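## Task

Place the red earphones inside the small chest's middle drawer and the black earphones inside its bottom drawer; at the end all drawers must be closed and the chest must still stand upright.

## Robot and tools

Robot: two arms, left_arm and right_arm, each with a two-finger parallel gripper and a wrist camera. Fixed cameras: cam_head_left, cam_head_right, cam_high, cam_low. Wrist cameras: cam_left_wrist, cam_right_wrist. All images are 896x504.

Frames. The scene frame has its origin at table-top height, halfway between the arms, a little behind the table's near edge; +x points out over the table, +z up, and left_arm sits on the +y side (image left/right may differ). left_arm's base is near (+0.006, +0.297, +0.003) m and right_arm's near (+0.001, -0.298, +0.001) m, both nearly level. Each arm reports its hand pose, targets and wrist-camera pose in its own base frame; fixed cameras and the table use the scene frame. The gripper's fingers point along its +z axis and separate along its y axis. end_effector_position is the point between the pads, roughly 1 cm short of the tips.

Row layout (shared by execute_actions and move): 14 numbers, each in [-1, 1], always both arms: left dx, dy, dz, rx, ry, rz, opening, then right dx, dy, dz, rx, ry, rz, opening. dx..rz are offsets, not poses: they count from that arm's Hand target as it stood when the action or move began, along that arm's base axes, and the rotation (rx, ry, rz form one rotation vector) turns about the Hand target's position. Scale: 1.0 equals 0.6 m or 180 degrees. A translation longer than 1.0 gets shortened. Opening is absolute, not an offset: +1 fully open (0.094 m), -1 closed. Sending all six pose numbers as 0 re-commands the current Hand target; a 0 opening is itself a half-open command, so resend the present opening to keep a gripper unchanged.

execute_actions(actions, cameras): actions is a list of actions; each action is a table of up to 15 rows, one row per 1/30 s step; if shorter, its last row is held for the remaining steps. Every row of one action counts from that action's start, so rows are not cumulative, but successive actions and calls are. An empty list returns state and images plus the scene number and task. cameras: list of names, ["all"], or [] for none.

move(target, speed, blend, opening_speed, grip_force, blocking, cameras): drives each gripper in a straight line to the offset target. target is one 14-number row or a list of up to 15 rows, every row measured from the same starting Hand targets. speed: m/s, 0.002 to 2.9, default 0.25 (rotation up to twice that in rad/s); one value or one per target. blend: metres of corner rounding per waypoint, 0 means stop at each. opening_speed: change of the -1..1 opening per second, at least 0.2; use it to close gently. grip_force: newtons per finger pad, 10 to 50, one value or one per arm; it persists and lower values close slowly. blocking=false returns after about 0.5 s while the move continues. A move lasts at least 0.5 s and is cut off at 10 s. It does not avoid obstacles or the other arm. Its result adds a move: line giving the ending (done, off_target, moving, held, fault) and limits (paced = pose clipped, held = steps withheld). done means within 10 mm and 2 degrees; neither done nor off_target tells you about contact.

wait(seconds 0 to 10), stop() to brake a running move, zoom_image(camera, region [x0, y0, x1, y1] in pixels, at most 504 by 504) on the newest image of that camera, read_manual(section "licences"), finished_scene(scene 1 or 2), which cannot be undone.

Results: per arm end_effector_position (m) and end_effector_quat_wxyz in its base frame, Hand target (the last commanded pose after clipping, the base for next offsets), Tool commands, grip_measured on the -1..1 scale (reads up to about 2.5 mm wide when empty, narrower than a squeezed part), joint positions, velocities and torques. Action calls also list some intermediate positions.

Behaviour. Orientation commands are clipped to 40 degrees from the measured one each step. Weight and friction leave the gripper short, low or tilted, especially far out; small moves may not happen or go sideways. Check the pose after each move, correct tilt, and if it rests short, send the remaining distance as an offset. Fast moves overshoot and stray. Keep paths away from an arm's own base. An arm blocked by something keeps pushing until you command it back past the contact. Grip force jumps to the set limit shortly after touch; to release, command an opening well above grip_measured.

Avoid: dropping or releasing moving items, anything leaving the table, tipping the chest, slamming drawers, hard hits or presses on fixtures (the bar, plate up to about 3 cm above the table, and low rail near the bases), contact between the two arms or grippers, strain on the wrist camera cables, and long stretched or loaded holds, which heat motors (MOTOR HOT at 75 C, arm folds at 90 C, collapses at 100 C). Loose objects may occasionally be nudged by an outside push.

Each tool is called after "Request:" as name([rows], argument=value, ...), one row to a line, values as JSON.

## Session

Request:
execute_actions(actions=[])

Scene clock: 0.00 s.
left_arm: end_effector_position=(+0.3873, +0.0331, +0.0866) grip_measured=+1.000 end_effector_quat_wxyz=(+0.572, -0.065, +0.816, +0.053) | right_arm: end_effector_position=(+0.3955, -0.0193, +0.0701) grip_measured=+1.000 end_effector_quat_wxyz=(+0.532, +0.038, +0.841, -0.083)
Joint positions: left_arm=[0.022 1.538 0.341 0.845 -0.141 -0.039 0.094] | right_arm=[0.051 1.586 0.413 0.729 0.228 -0.003 0.094]
Joint velocities: within noise
Joint torques (N m): no reading
Heat: left arm: 27 °C; right arm: 26 °C.
Hand target: left_arm +0.3910, +0.0338, +0.0969; +0.585, -0.067, +0.807, +0.053 | right_arm +0.3992, -0.0195, +0.0765; +0.540, +0.040, +0.836, -0.083
Tool commands: left_gripper/opening=+1.0 right_gripper/opening=+1.0

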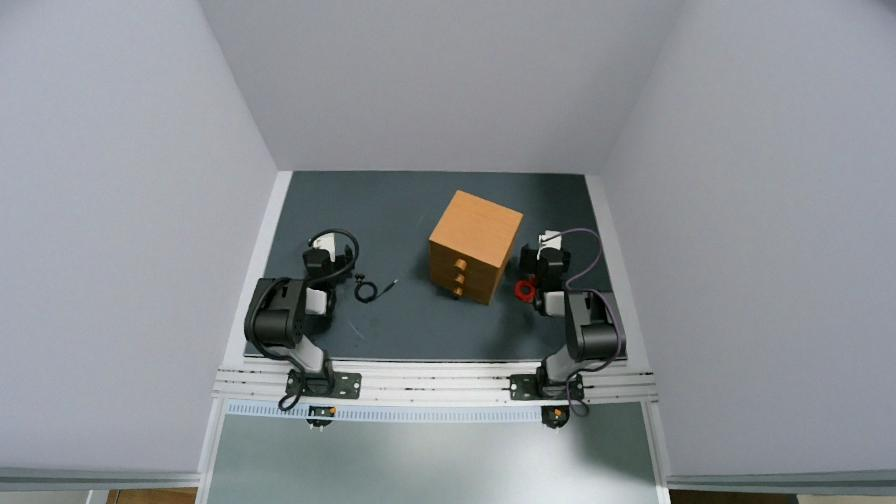

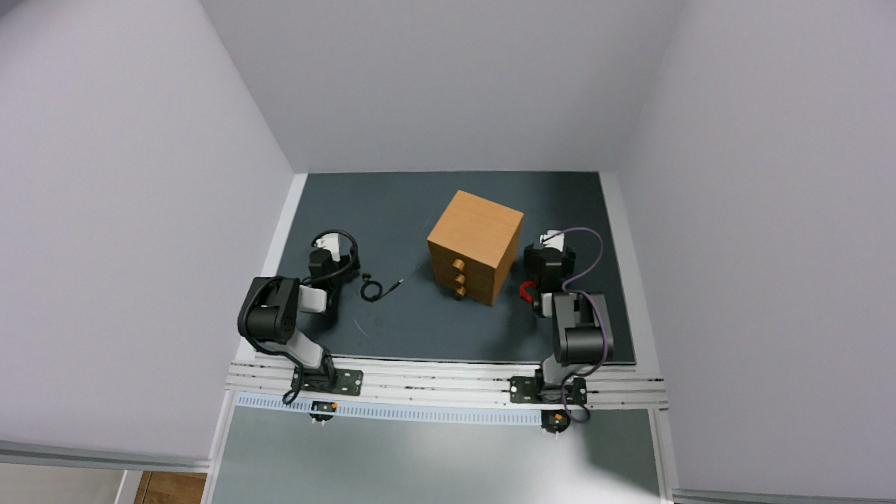

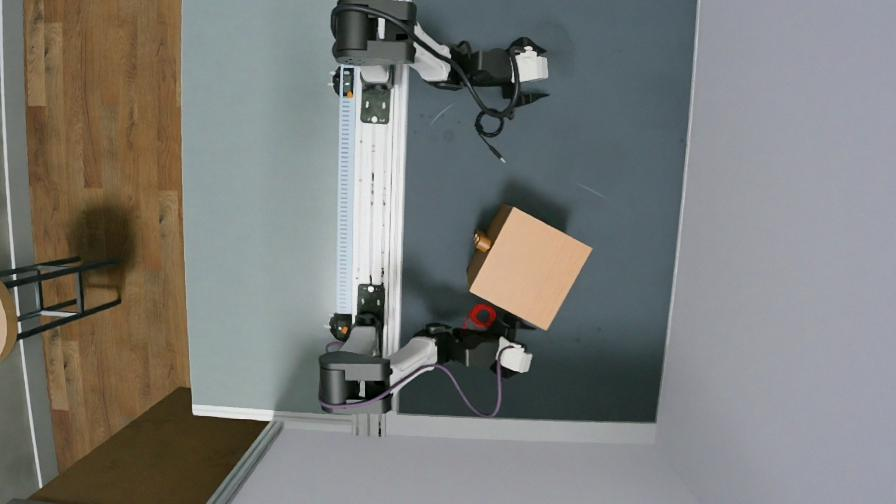

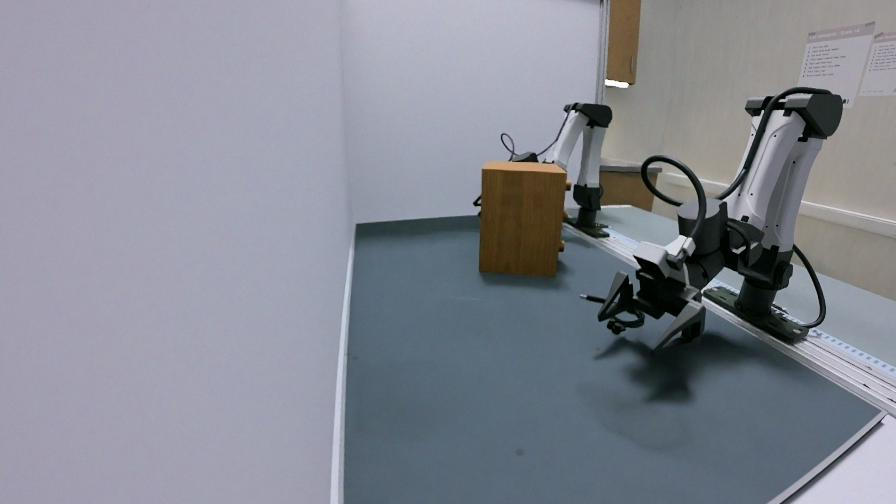

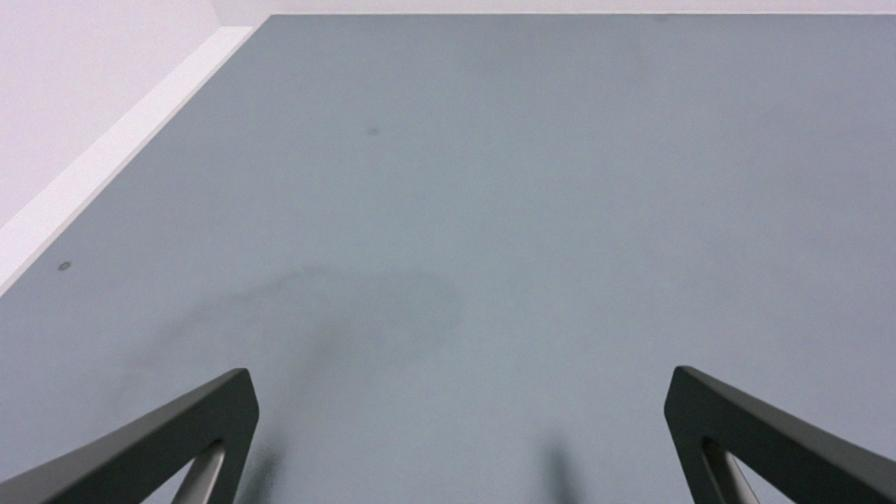

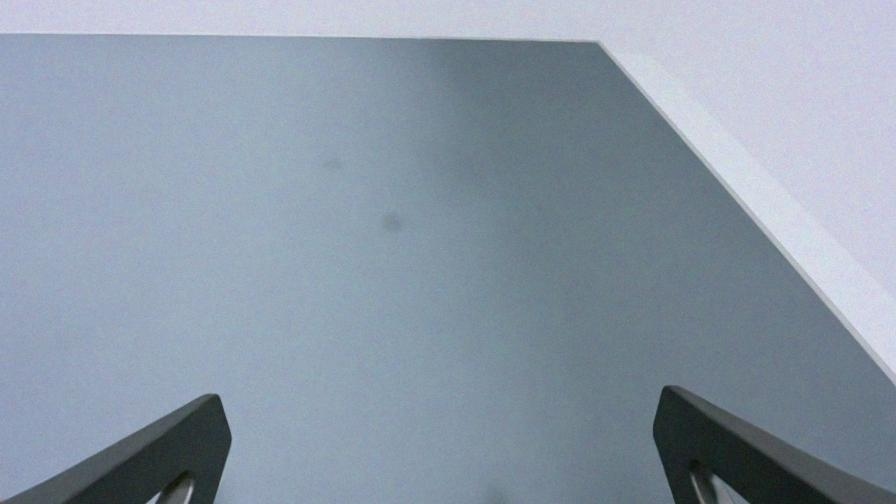

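Request:
zoom_image(camera="cam_head_left", region=[340, 180, 560, 310])

Request:
zoom_image(camera="cam_high", region=[400, 90, 620, 350])

Request:
zoom_image(camera="cam_low", region=[460, 140, 680, 350])

Scaled by 2.291 from the camera's 896x504 image, which has a finer 1280x720 frame.

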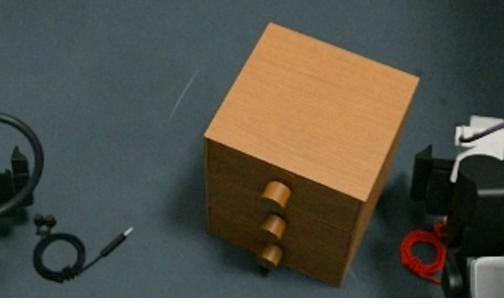

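Scaled by 1.938 from the camera's 896x504 image, which has a finer 1280x720 frame.

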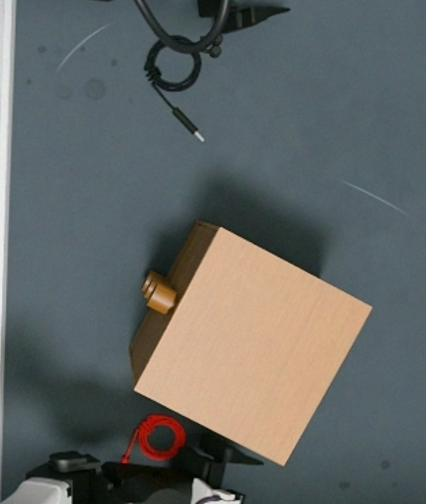

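Scaled by 2.291 from the camera's 896x504 image, which has a finer 1280x720 frame.

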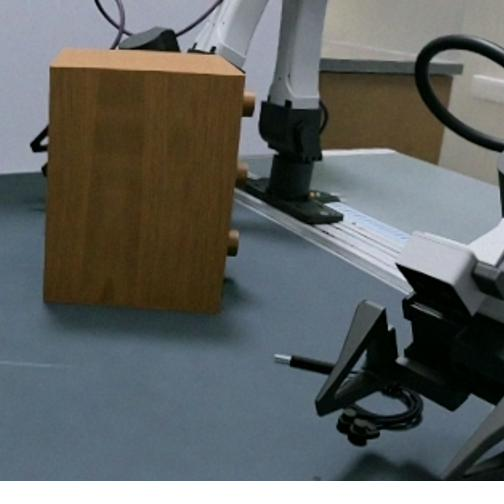

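Request:
move(target=[-0.328,-0.418,0.2,0.04,0.091,-0.384,1,-0.332,0.083,0.206,0.051,0.281,0.033,1], speed=0.4, cameras=["cam_high","cam_head_left","cam_left_wrist","cam_right_wrist"])

Scene clock: 4.60 s.
left_arm: end_effector_position=(+0.1930, -0.2106, +0.1978) grip_measured=+1.000 end_effector_quat_wxyz=(+0.382, +0.433, +0.785, -0.225) | right_arm: end_effector_position=(+0.1965, +0.0265, +0.1946) grip_measured=+1.000 end_effector_quat_wxyz=(+0.127, -0.001, +0.992, -0.007)
Joint positions: left_arm=[-0.642 0.855 0.766 -0.603 0.31 0.22 0.094] | right_arm=[0.187 1.099 1.207 -1.43 0.061 0.178 0.094]
Joint torques (N m): left_arm=[-0.35 -0.98 9.51 1.84 0.23 0.16] | right_arm=[0.84 -1.18 8.02 0.91 0 0.15]
Heat: left arm: 28 °C; right arm: 26 °C.
Hand target: left_arm +0.1943, -0.2170, +0.2168; +0.401, +0.443, +0.768, -0.231 | right_arm +0.1998, +0.0303, +0.2001; +0.131, +0.000, +0.991, +0.000
Off the commanded pose: left_arm 0.020 m, 3 deg | right_arm 0.008 m, 1 deg.
move: off_target (left_arm)
Images, in order (width x height): cam_head_left 896x504, cam_high 896x504, cam_left_wrist 896x504, cam_right_wrist 896x504.

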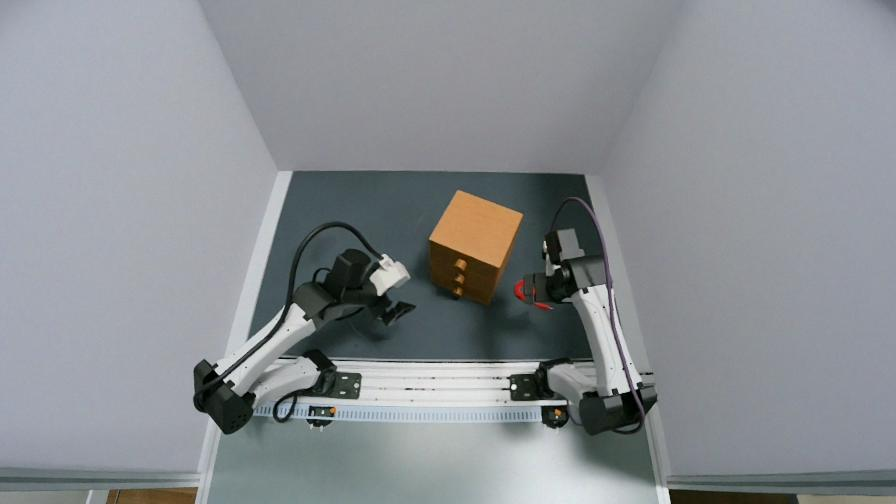

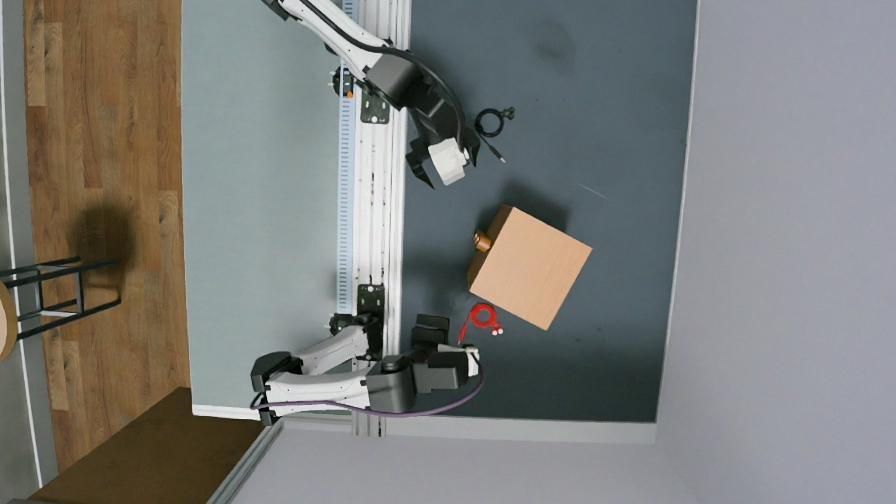

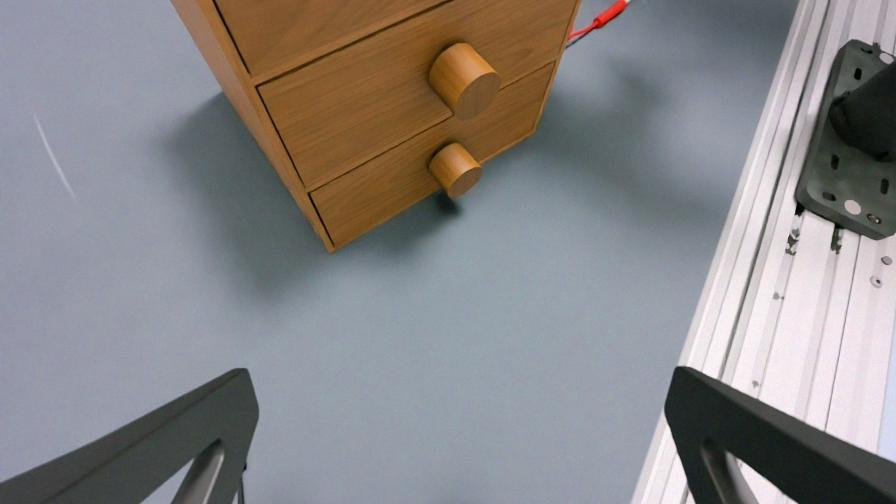

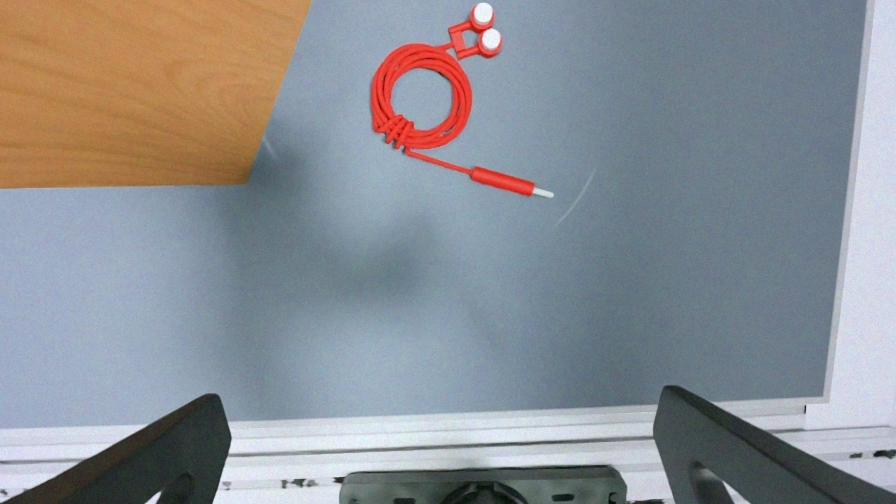

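Request:
move(target=[0.033,-0.2117,-0.128,-0.0846,-0.0974,0.2075,1,0.162,-0.027,-0.222,0,0,0,-0.15], cameras=["cam_high","cam_left_wrist","cam_right_wrist"])

Scene clock: 9.80 s.
left_arm: end_effector_position=(+0.2137, -0.3329, +0.1242) grip_measured=+1.000 end_effector_quat_wxyz=(+0.605, +0.166, +0.772, -0.100) | right_arm: end_effector_position=(+0.2941, +0.0136, +0.0725) grip_measured=-0.148 end_effector_quat_wxyz=(+0.130, +0.002, +0.992, -0.005)
Joint positions: left_arm=[-1.364 1.615 0.589 0.591 -0.943 -0.313 0.094] | right_arm=[0.062 1.444 0.951 -0.818 0.027 0.062 0.04]
Joint torques (N m): left_arm=[-0.4 -5.3 7.53 2.15 -0.46 0.04] | right_arm=[-0.25 -4.16 5.11 1.26 -0.04 0]
Heat: left arm: 30 °C; right arm: 27 °C.
Hand target: left_arm +0.2141, -0.3439, +0.1400; +0.617, +0.149, +0.763, -0.120 | right_arm +0.2972, +0.0141, +0.0670; +0.131, +0.000, +0.991, +0.000
Off the commanded pose: left_arm 0.019 m, 3 deg | right_arm 0.006 m, 1 deg.
move: off_target (left_arm)
Images, in order (width x height): cam_high 896x504, cam_left_wrist 896x504, cam_right_wrist 896x504.

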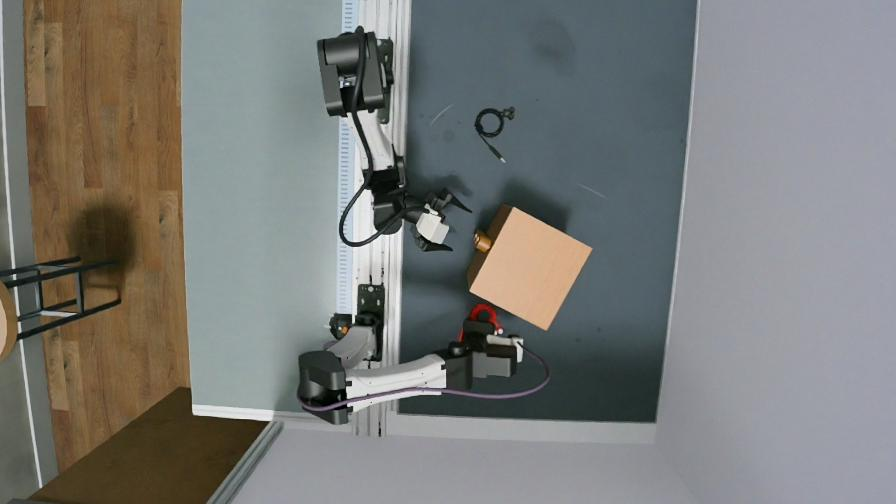

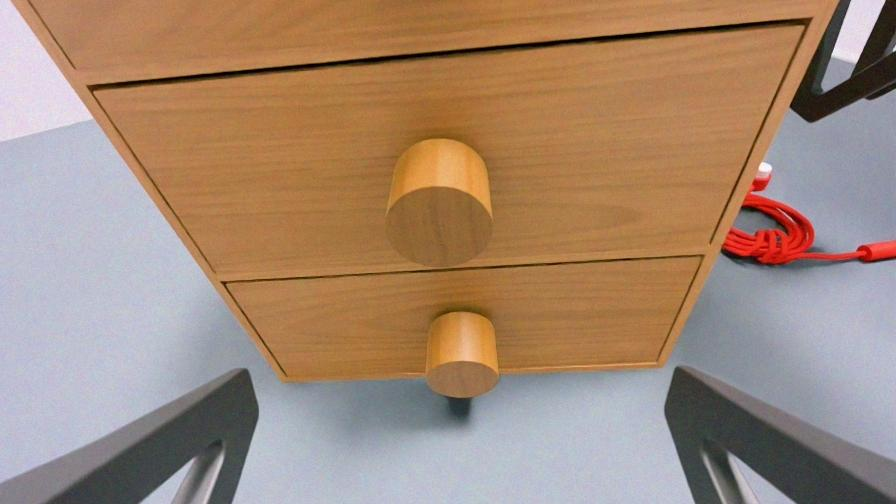

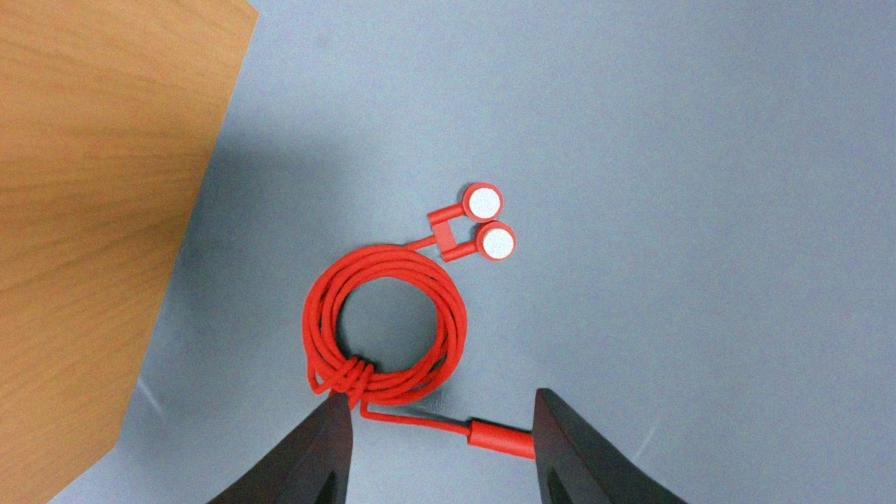

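Request:
move([
  [0.1065,-0.0585,0.005,0,0,0,1,-0.0087,-0.006,-0.1217,0,0,0,-0.15],
  [0.1065,-0.0585,0.005,0,0,0,-0.6,-0.0087,-0.006,-0.1217,0,0,0,-0.95],
  [-0.05,0.006,0.005,0,0,0,-0.6,-0.0087,-0.02,0.28,0,0,0,-0.95],
], speed=[0.2,0.2,0.12], grip_force=[50,30], cameras=["cam_high","cam_head_left","cam_left_wrist","cam_right_wrist"])

Scene clock: 16.90 s.
left_arm: end_effector_position=(+0.1927, -0.3322, +0.1229) grip_measured=-0.452 end_effector_quat_wxyz=(+0.608, +0.164, +0.773, -0.079) | right_arm: end_effector_position=(+0.2870, +0.0016, +0.2314) grip_measured=-0.914 end_effector_quat_wxyz=(+0.127, +0.002, +0.992, -0.005)
Joint positions: left_arm=[-1.449 1.615 0.614 0.476 -1.05 -0.387 0.026] | right_arm=[0.015 1.46 1.608 -1.463 0.015 0.017 0.004]
Joint torques (N m): left_arm=[-1.88 -9.37 4.9 2.19 -0.41 0] | right_arm=[-0.25 -3.82 7.97 0.93 -0.05 0]
Heat: left arm: 31 °C; right arm: 27 °C.
Hand target: left_arm +0.1840, -0.3404, +0.1431; +0.617, +0.149, +0.763, -0.120 | right_arm +0.2920, +0.0021, +0.2350; +0.131, +0.000, +0.991, +0.000
Off the commanded pose: left_arm 0.023 m, 5 deg | right_arm 0.006 m, 1 deg.
grip_force (N): 50, 30
move: off_target (left_arm); target 2's new opening was sent with left_arm's hand 0.024 m and 4 deg from that target
Images, in order (width x height): cam_head_left 896x504, cam_high 896x504, cam_left_wrist 896x504, cam_right_wrist 896x504.

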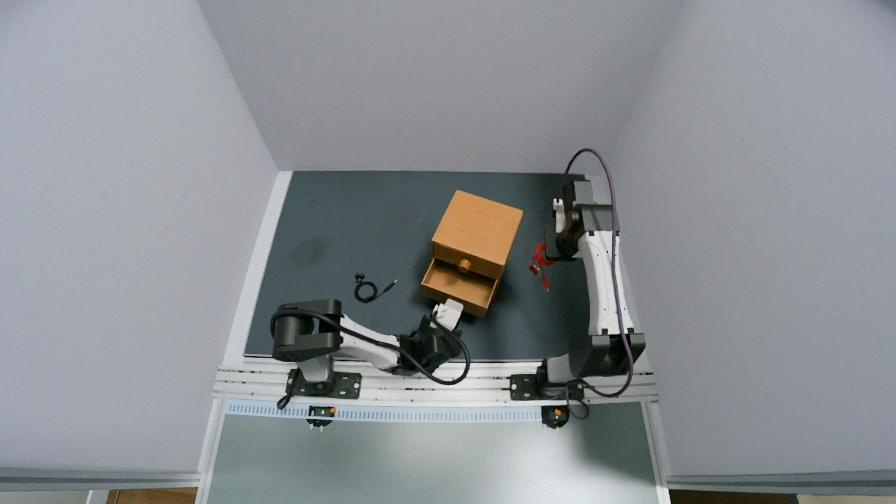

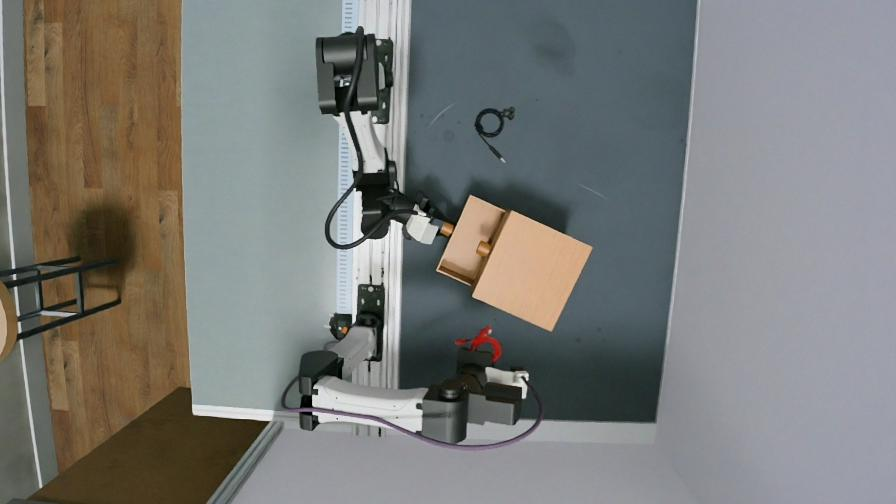

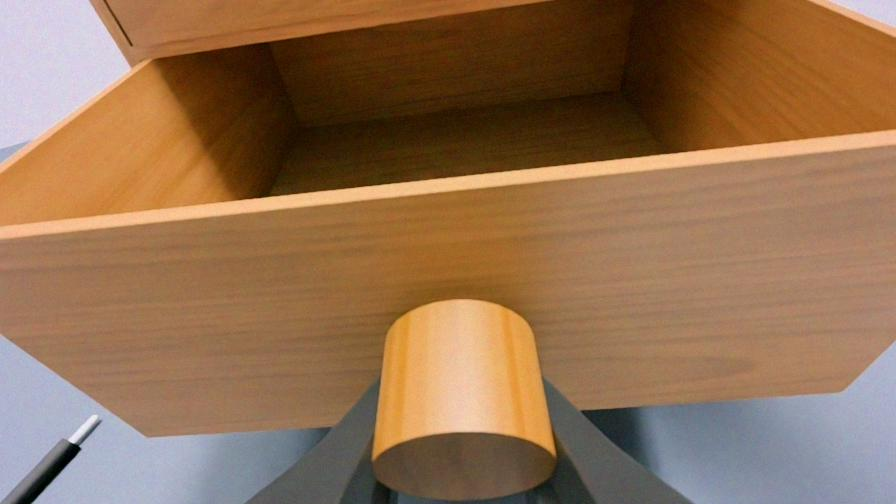

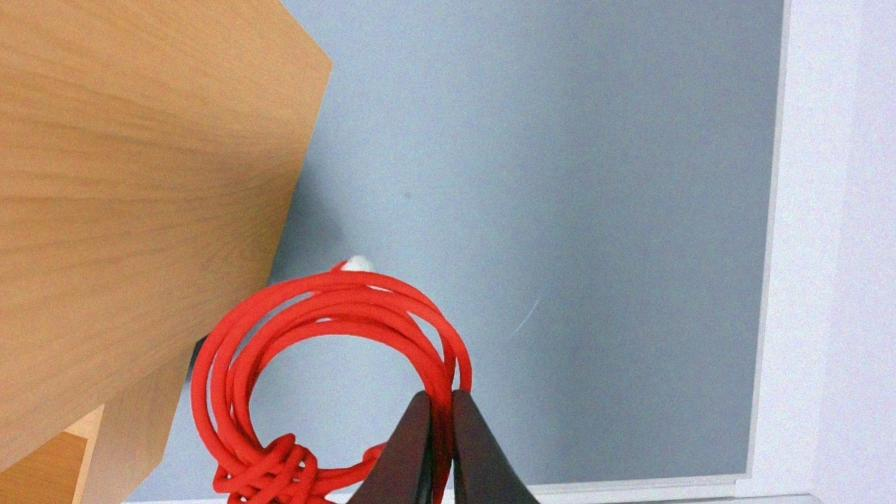

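Request:
move([
  [0,0,0,0,0,0,-0.6,-0.153,0.0965,0.058,0.024,-0.137,0.109,-0.95],
  [0,0,0,0,0,0,-0.6,-0.087,0.305,0.025,0.024,-0.137,0.109,-0.95],
  [0,0,0,0,0,0,-0.6,-0.087,0.305,-0.1,0.024,-0.137,0.109,-0.95],
], speed=0.25, blend=[0.03,0.02,0], cameras=["cam_high","cam_head_left","cam_left_wrist","cam_right_wrist"])

Scene clock: 21.90 s.
left_arm: end_effector_position=(+0.1927, -0.3322, +0.1228) grip_measured=-0.452 end_effector_quat_wxyz=(+0.607, +0.164, +0.773, -0.079) | right_arm: end_effector_position=(+0.2372, +0.1845, +0.1717) grip_measured=-0.914 end_effector_quat_wxyz=(+0.322, -0.171, +0.930, +0.055)
Joint positions: left_arm=[-1.449 1.615 0.614 0.475 -1.05 -0.387 0.026] | right_arm=[0.825 1.128 0.956 -0.789 0.285 0.371 0.004]
Joint torques (N m): left_arm=[-1.87 -9.39 4.89 2.2 -0.41 0.01] | right_arm=[0.72 -4.67 5.45 1.93 0.32 0.17]
Heat: left arm: 31 °C; right arm: 28 °C.
Hand target: left_arm +0.1840, -0.3404, +0.1431; +0.617, +0.149, +0.763, -0.120 | right_arm +0.2397, +0.1851, +0.1749; +0.336, -0.163, +0.926, +0.059
Off the commanded pose: left_arm 0.023 m, 5 deg | right_arm 0.004 m, 2 deg.
grip_force (N): 50, 30
move: off_target (left_arm)
Images, in order (width x height): cam_head_left 896x504, cam_high 896x504, cam_left_wrist 896x504, cam_right_wrist 896x504.

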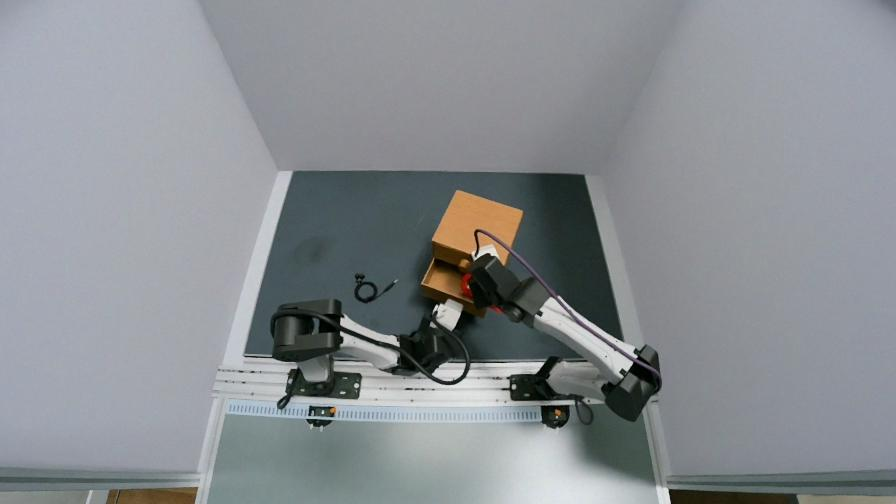

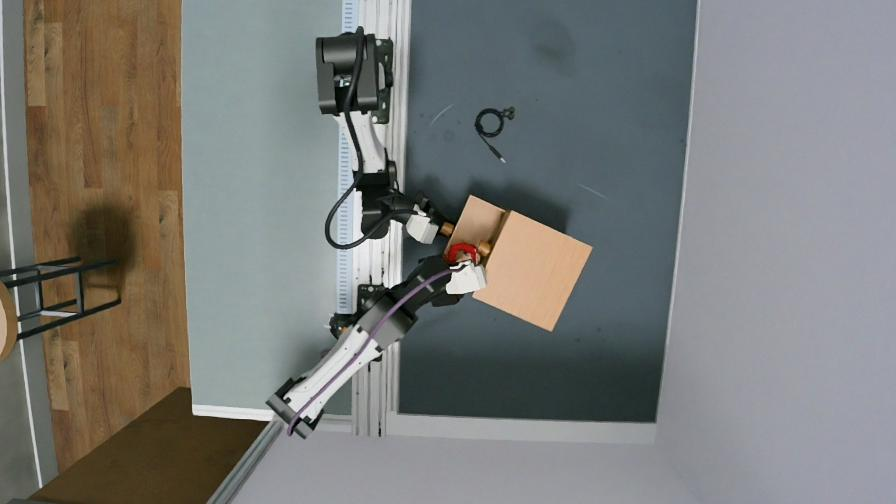

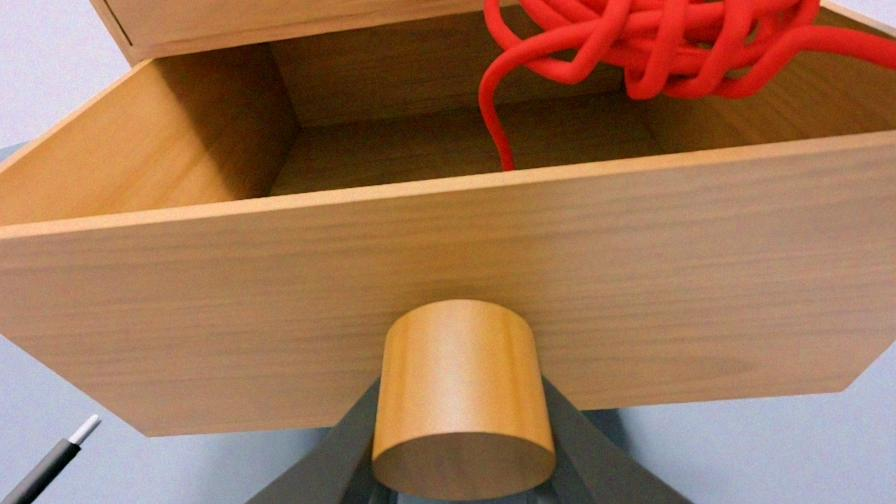

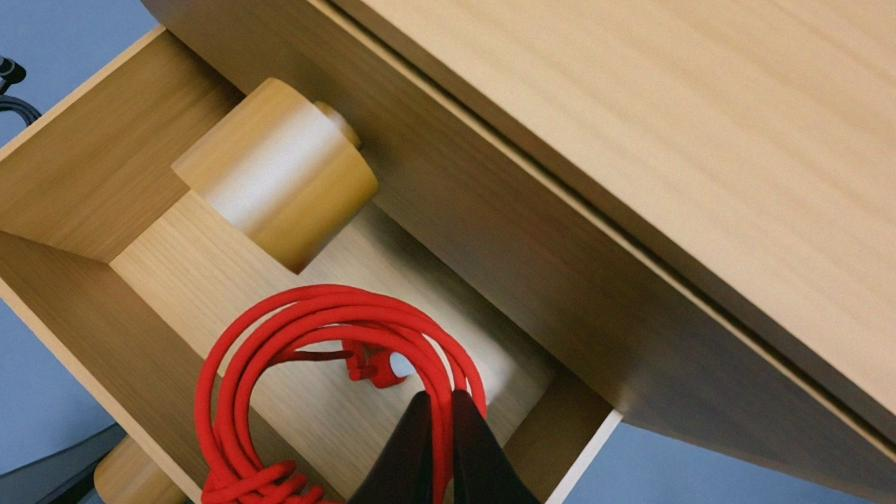

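Request:
zoom_image(camera="cam_head_left", region=[410, 230, 540, 330])

Request:
zoom_image(camera="cam_high", region=[410, 190, 520, 320])

Scaled by 3.877 from the camera's 896x504 image, which has a finer 1280x720 frame.

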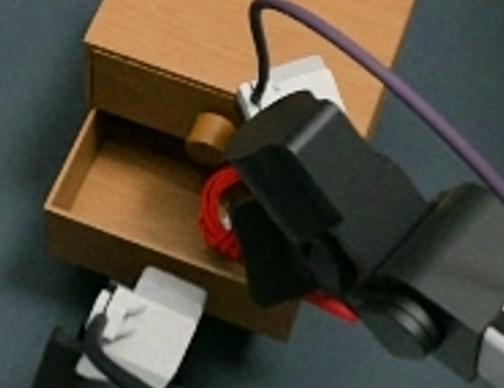

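Scaled by 3.877 from the camera's 896x504 image, which has a finer 1280x720 frame.

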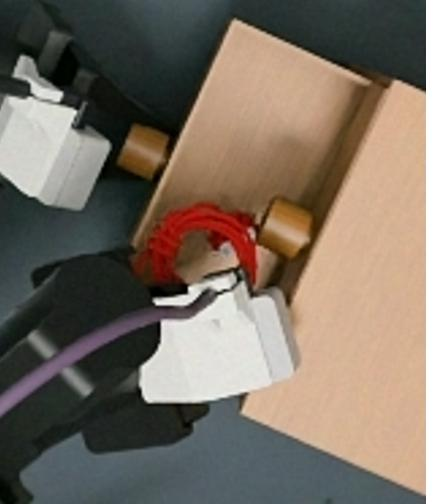

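Request:
move([
  [-0.068,0.027,0.0,0,0,0,-0.6,0,0.0,0.14,0,0,0,-0.95],
  [-0.068,0.027,0.0,0,0,0,-0.6,0.002,0.097,0.12,0,0,0,-0.95],
  [-0.068,0.027,0.0,0,0,0,-0.6,0.002,0.097,-0.02,0,0,0,-0.95],
], speed=0.2, blend=[0.03,0.02,0], cameras=["cam_high","cam_head_left","cam_left_wrist","cam_right_wrist"])

Request:
zoom_image(camera="cam_head_left", region=[410, 230, 540, 330])

Request:
zoom_image(camera="cam_high", region=[410, 190, 520, 320])

Scene clock: 24.80 s.
left_arm: end_effector_position=(+0.1516, -0.3158, +0.1217) grip_measured=-0.452 end_effector_quat_wxyz=(+0.607, +0.168, +0.772, -0.082) | right_arm: end_effector_position=(+0.2386, +0.2430, +0.1601) grip_measured=-0.914 end_effector_quat_wxyz=(+0.324, -0.171, +0.929, +0.055)
Joint positions: left_arm=[-1.597 1.535 0.58 0.271 -1.164 -0.562 0.026] | right_arm=[0.983 1.324 1.042 -0.721 0.376 0.509 0.004]
Joint torques (N m): left_arm=[-2.1 -8.44 5.78 1.98 -0.73 0.06] | right_arm=[0.59 -6.04 5.45 1.78 0.38 0.15]
Heat: left arm: 31 °C; right arm: 28 °C.
Hand target: left_arm +0.1433, -0.3241, +0.1431; +0.617, +0.149, +0.763, -0.120 | right_arm +0.2409, +0.2433, +0.1629; +0.336, -0.163, +0.926, +0.059
Off the commanded pose: left_arm 0.024 m, 5 deg | right_arm 0.004 m, 2 deg.
grip_force (N): 50, 30
move: off_target (left_arm); blend cut to 0.0297 m at target 1
Images, in order (width x height): cam_head_left 896x504, cam_high 896x504, cam_left_wrist 896x504, cam_right_wrist 896x504.

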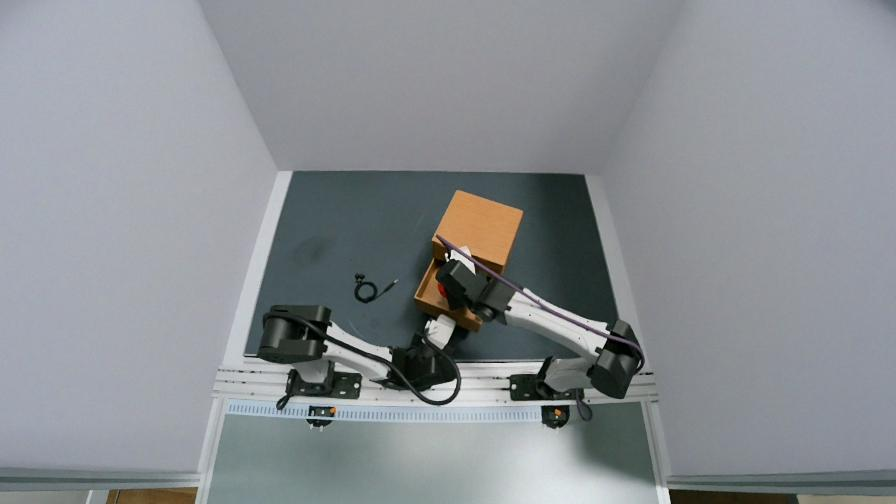

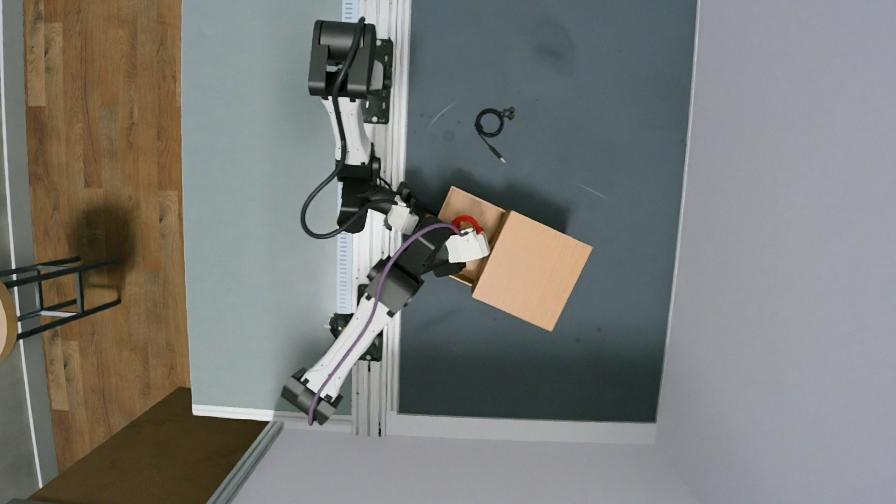

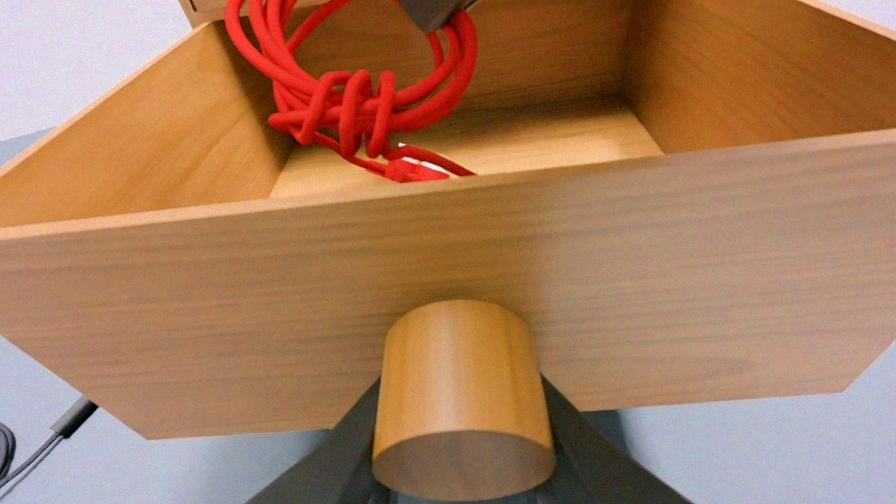

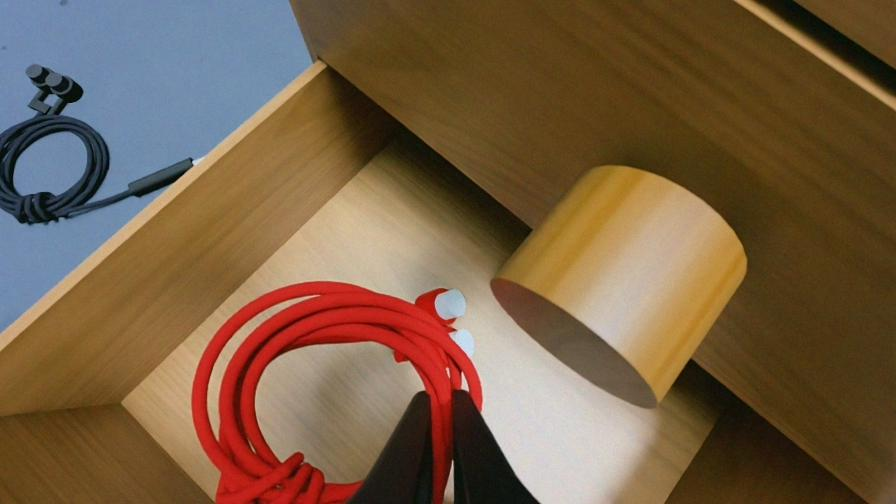

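Scaled by 3.877 from the camera's 896x504 image, which has a finer 1280x720 frame.

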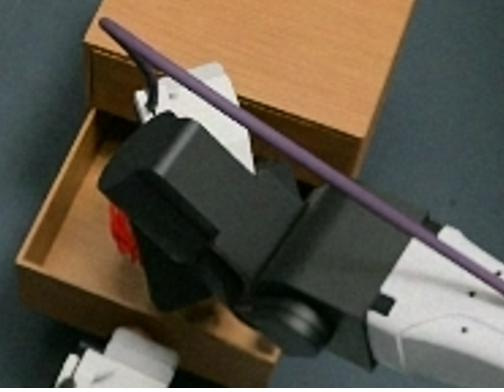

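Scaled by 3.877 from the camera's 896x504 image, which has a finer 1280x720 frame.

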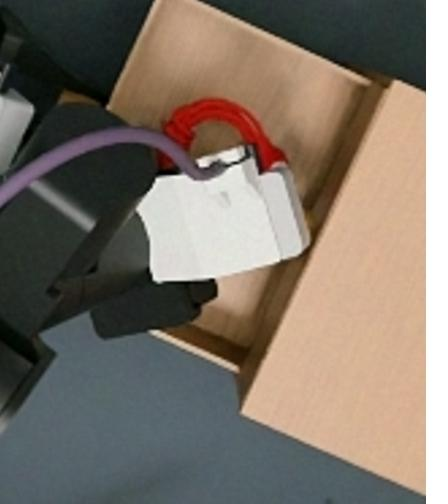

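Request:
move([
  [0,0,0,0,0,0,-0.6,0,0,-0.055,0,0,0,-0.95],
  [0,0,0,0,0,0,-0.6,0,0,-0.055,0,0,0,-0.4],
  [0,0,0,0,0,0,-0.6,0,0,0.15,0,0,0,-0.4],
  [0,0,0,0,0,0,-0.6,-0.07,-0.30,0.17,0,0,0,-0.4],
], speed=[0.15,0.15,0.2,0.35], blend=[0,0,0.03,0], cameras=["cam_high","cam_head_left","cam_left_wrist"])

Request:
zoom_image(camera="cam_head_left", region=[410, 230, 540, 330])

Scene clock: 29.10 s.
left_arm: end_effector_position=(+0.1516, -0.3157, +0.1217) grip_measured=-0.452 end_effector_quat_wxyz=(+0.607, +0.168, +0.772, -0.082) | right_arm: end_effector_position=(+0.1982, +0.0619, +0.2722) grip_measured=-0.402 end_effector_quat_wxyz=(+0.352, -0.158, +0.921, +0.057)
Joint positions: left_arm=[-1.597 1.535 0.58 0.271 -1.164 -0.562 0.026] | right_arm=[0.266 0.822 1.221 -1.243 -0.043 -0.057 0.028]
Joint torques (N m): left_arm=[-2.1 -8.46 5.79 1.99 -0.74 0.07] | right_arm=[-0.14 1.4 4.72 1.76 -0.08 -0.01]
Heat: left arm: 31 °C; right arm: 29 °C.
Hand target: left_arm +0.1433, -0.3241, +0.1431; +0.617, +0.149, +0.763, -0.120 | right_arm +0.1989, +0.0632, +0.2649; +0.336, -0.163, +0.926, +0.059
Off the commanded pose: left_arm 0.024 m, 5 deg | right_arm 0.008 m, 2 deg.
grip_force (N): 50, 30
move: off_target (left_arm)
Images, in order (width x height): cam_head_left 896x504, cam_high 896x504, cam_left_wrist 896x504.

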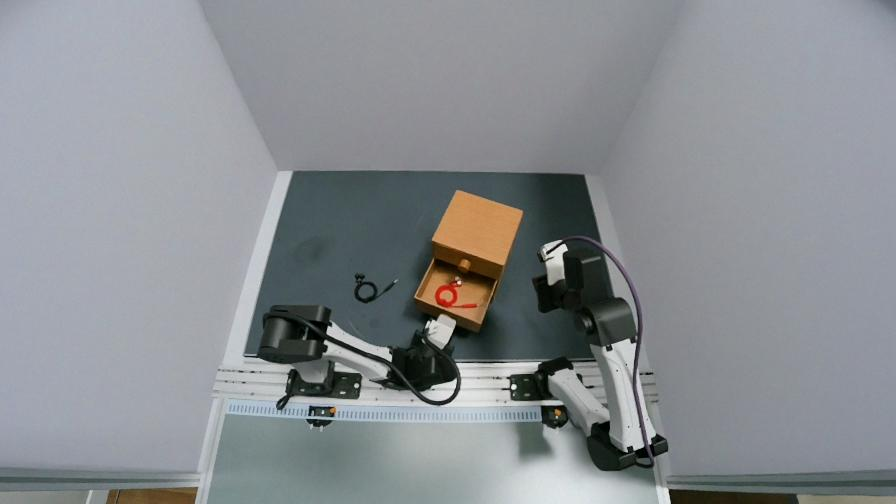

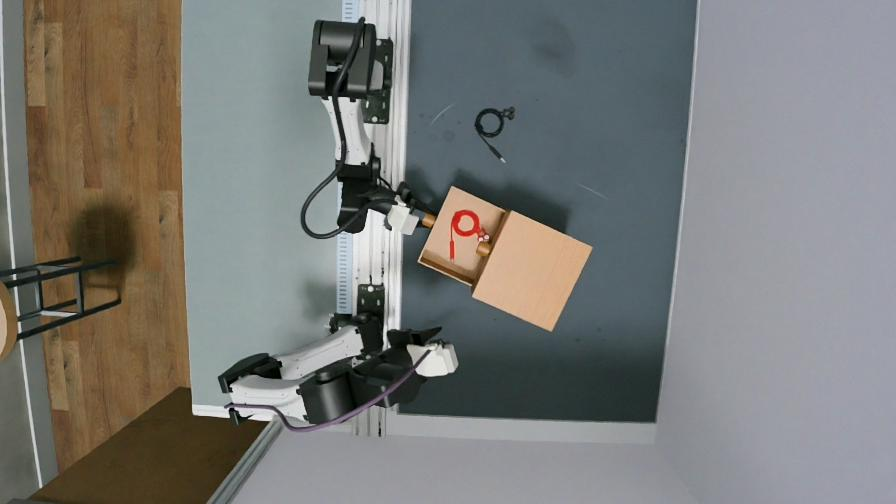

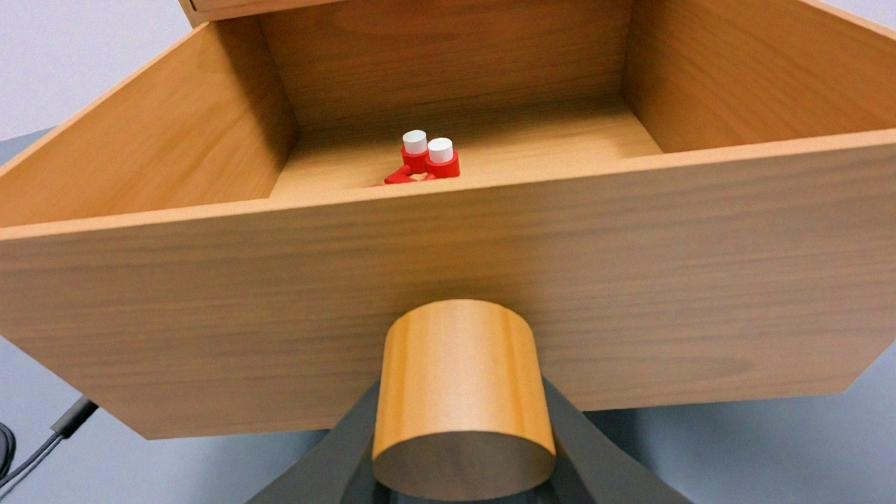

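Scaled by 3.877 from the camera's 896x504 image, which has a finer 1280x720 frame.

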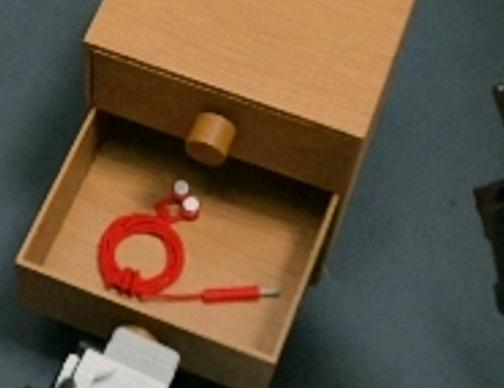

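Request:
move([
  [0.236,-0.095,0,0,0,0,-0.6,0,0,0,0,0,0,-0.4],
  [0.236,-0.095,0,0,0,0,0.6,0,0,0,0,0,0,-0.4],
  [0.113,-0.043,0,0,0,0,0.6,0,0,0,0,0,0,-0.4],
  [0.113,-0.043,-0.12,0,0,0,0.6,0,0,0,0,0,0,-0.4],
], speed=0.15, blend=[0,0,0.01,0], cameras=["cam_high","cam_left_wrist"])

Scene clock: 33.23 s.
left_arm: end_effector_position=(+0.2136, -0.3507, +0.0700) grip_measured=+0.598 end_effector_quat_wxyz=(+0.613, +0.153, +0.767, -0.115) | right_arm: end_effector_position=(+0.1981, +0.0619, +0.2722) grip_measured=-0.402 end_effector_quat_wxyz=(+0.351, -0.158, +0.921, +0.057)
Joint positions: left_arm=[-1.378 1.918 0.58 0.941 -0.958 -0.319 0.075] | right_arm=[0.266 0.822 1.221 -1.243 -0.044 -0.058 0.028]
Joint torques (N m): left_arm=[-0.36 -6.49 2.84 2.11 -0.46 0] | right_arm=[-0.16 1.4 4.71 1.78 -0.07 0]
Heat: left arm: 31 °C; right arm: 29 °C.
Hand target: left_arm +0.2111, -0.3499, +0.0711; +0.617, +0.149, +0.763, -0.120 | right_arm +0.1989, +0.0632, +0.2649; +0.336, -0.162, +0.926, +0.059
Off the commanded pose: left_arm 0.003 m, 1 deg | right_arm 0.008 m, 2 deg.
grip_force (N): 50, 30
move: done; target 2's new opening was sent with left_arm's hand 0.027 m and 5 deg from that target
Images, in order (width x height): cam_high 896x504, cam_left_wrist 896x504.

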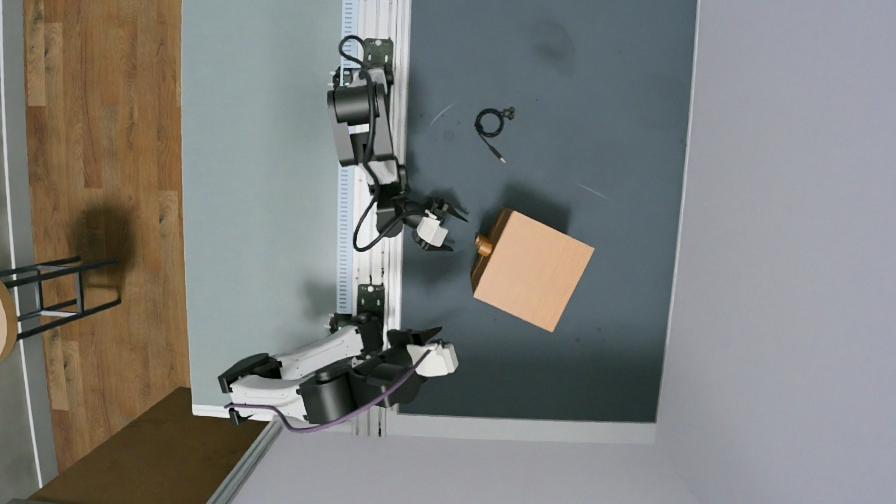

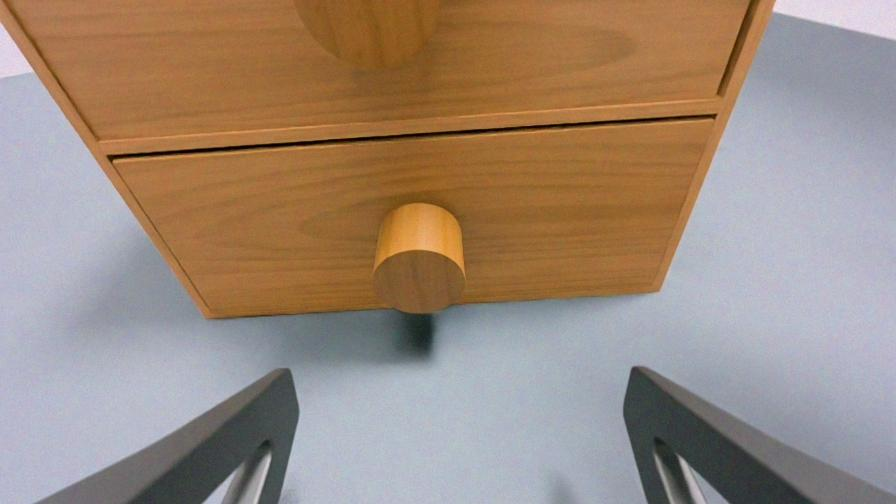

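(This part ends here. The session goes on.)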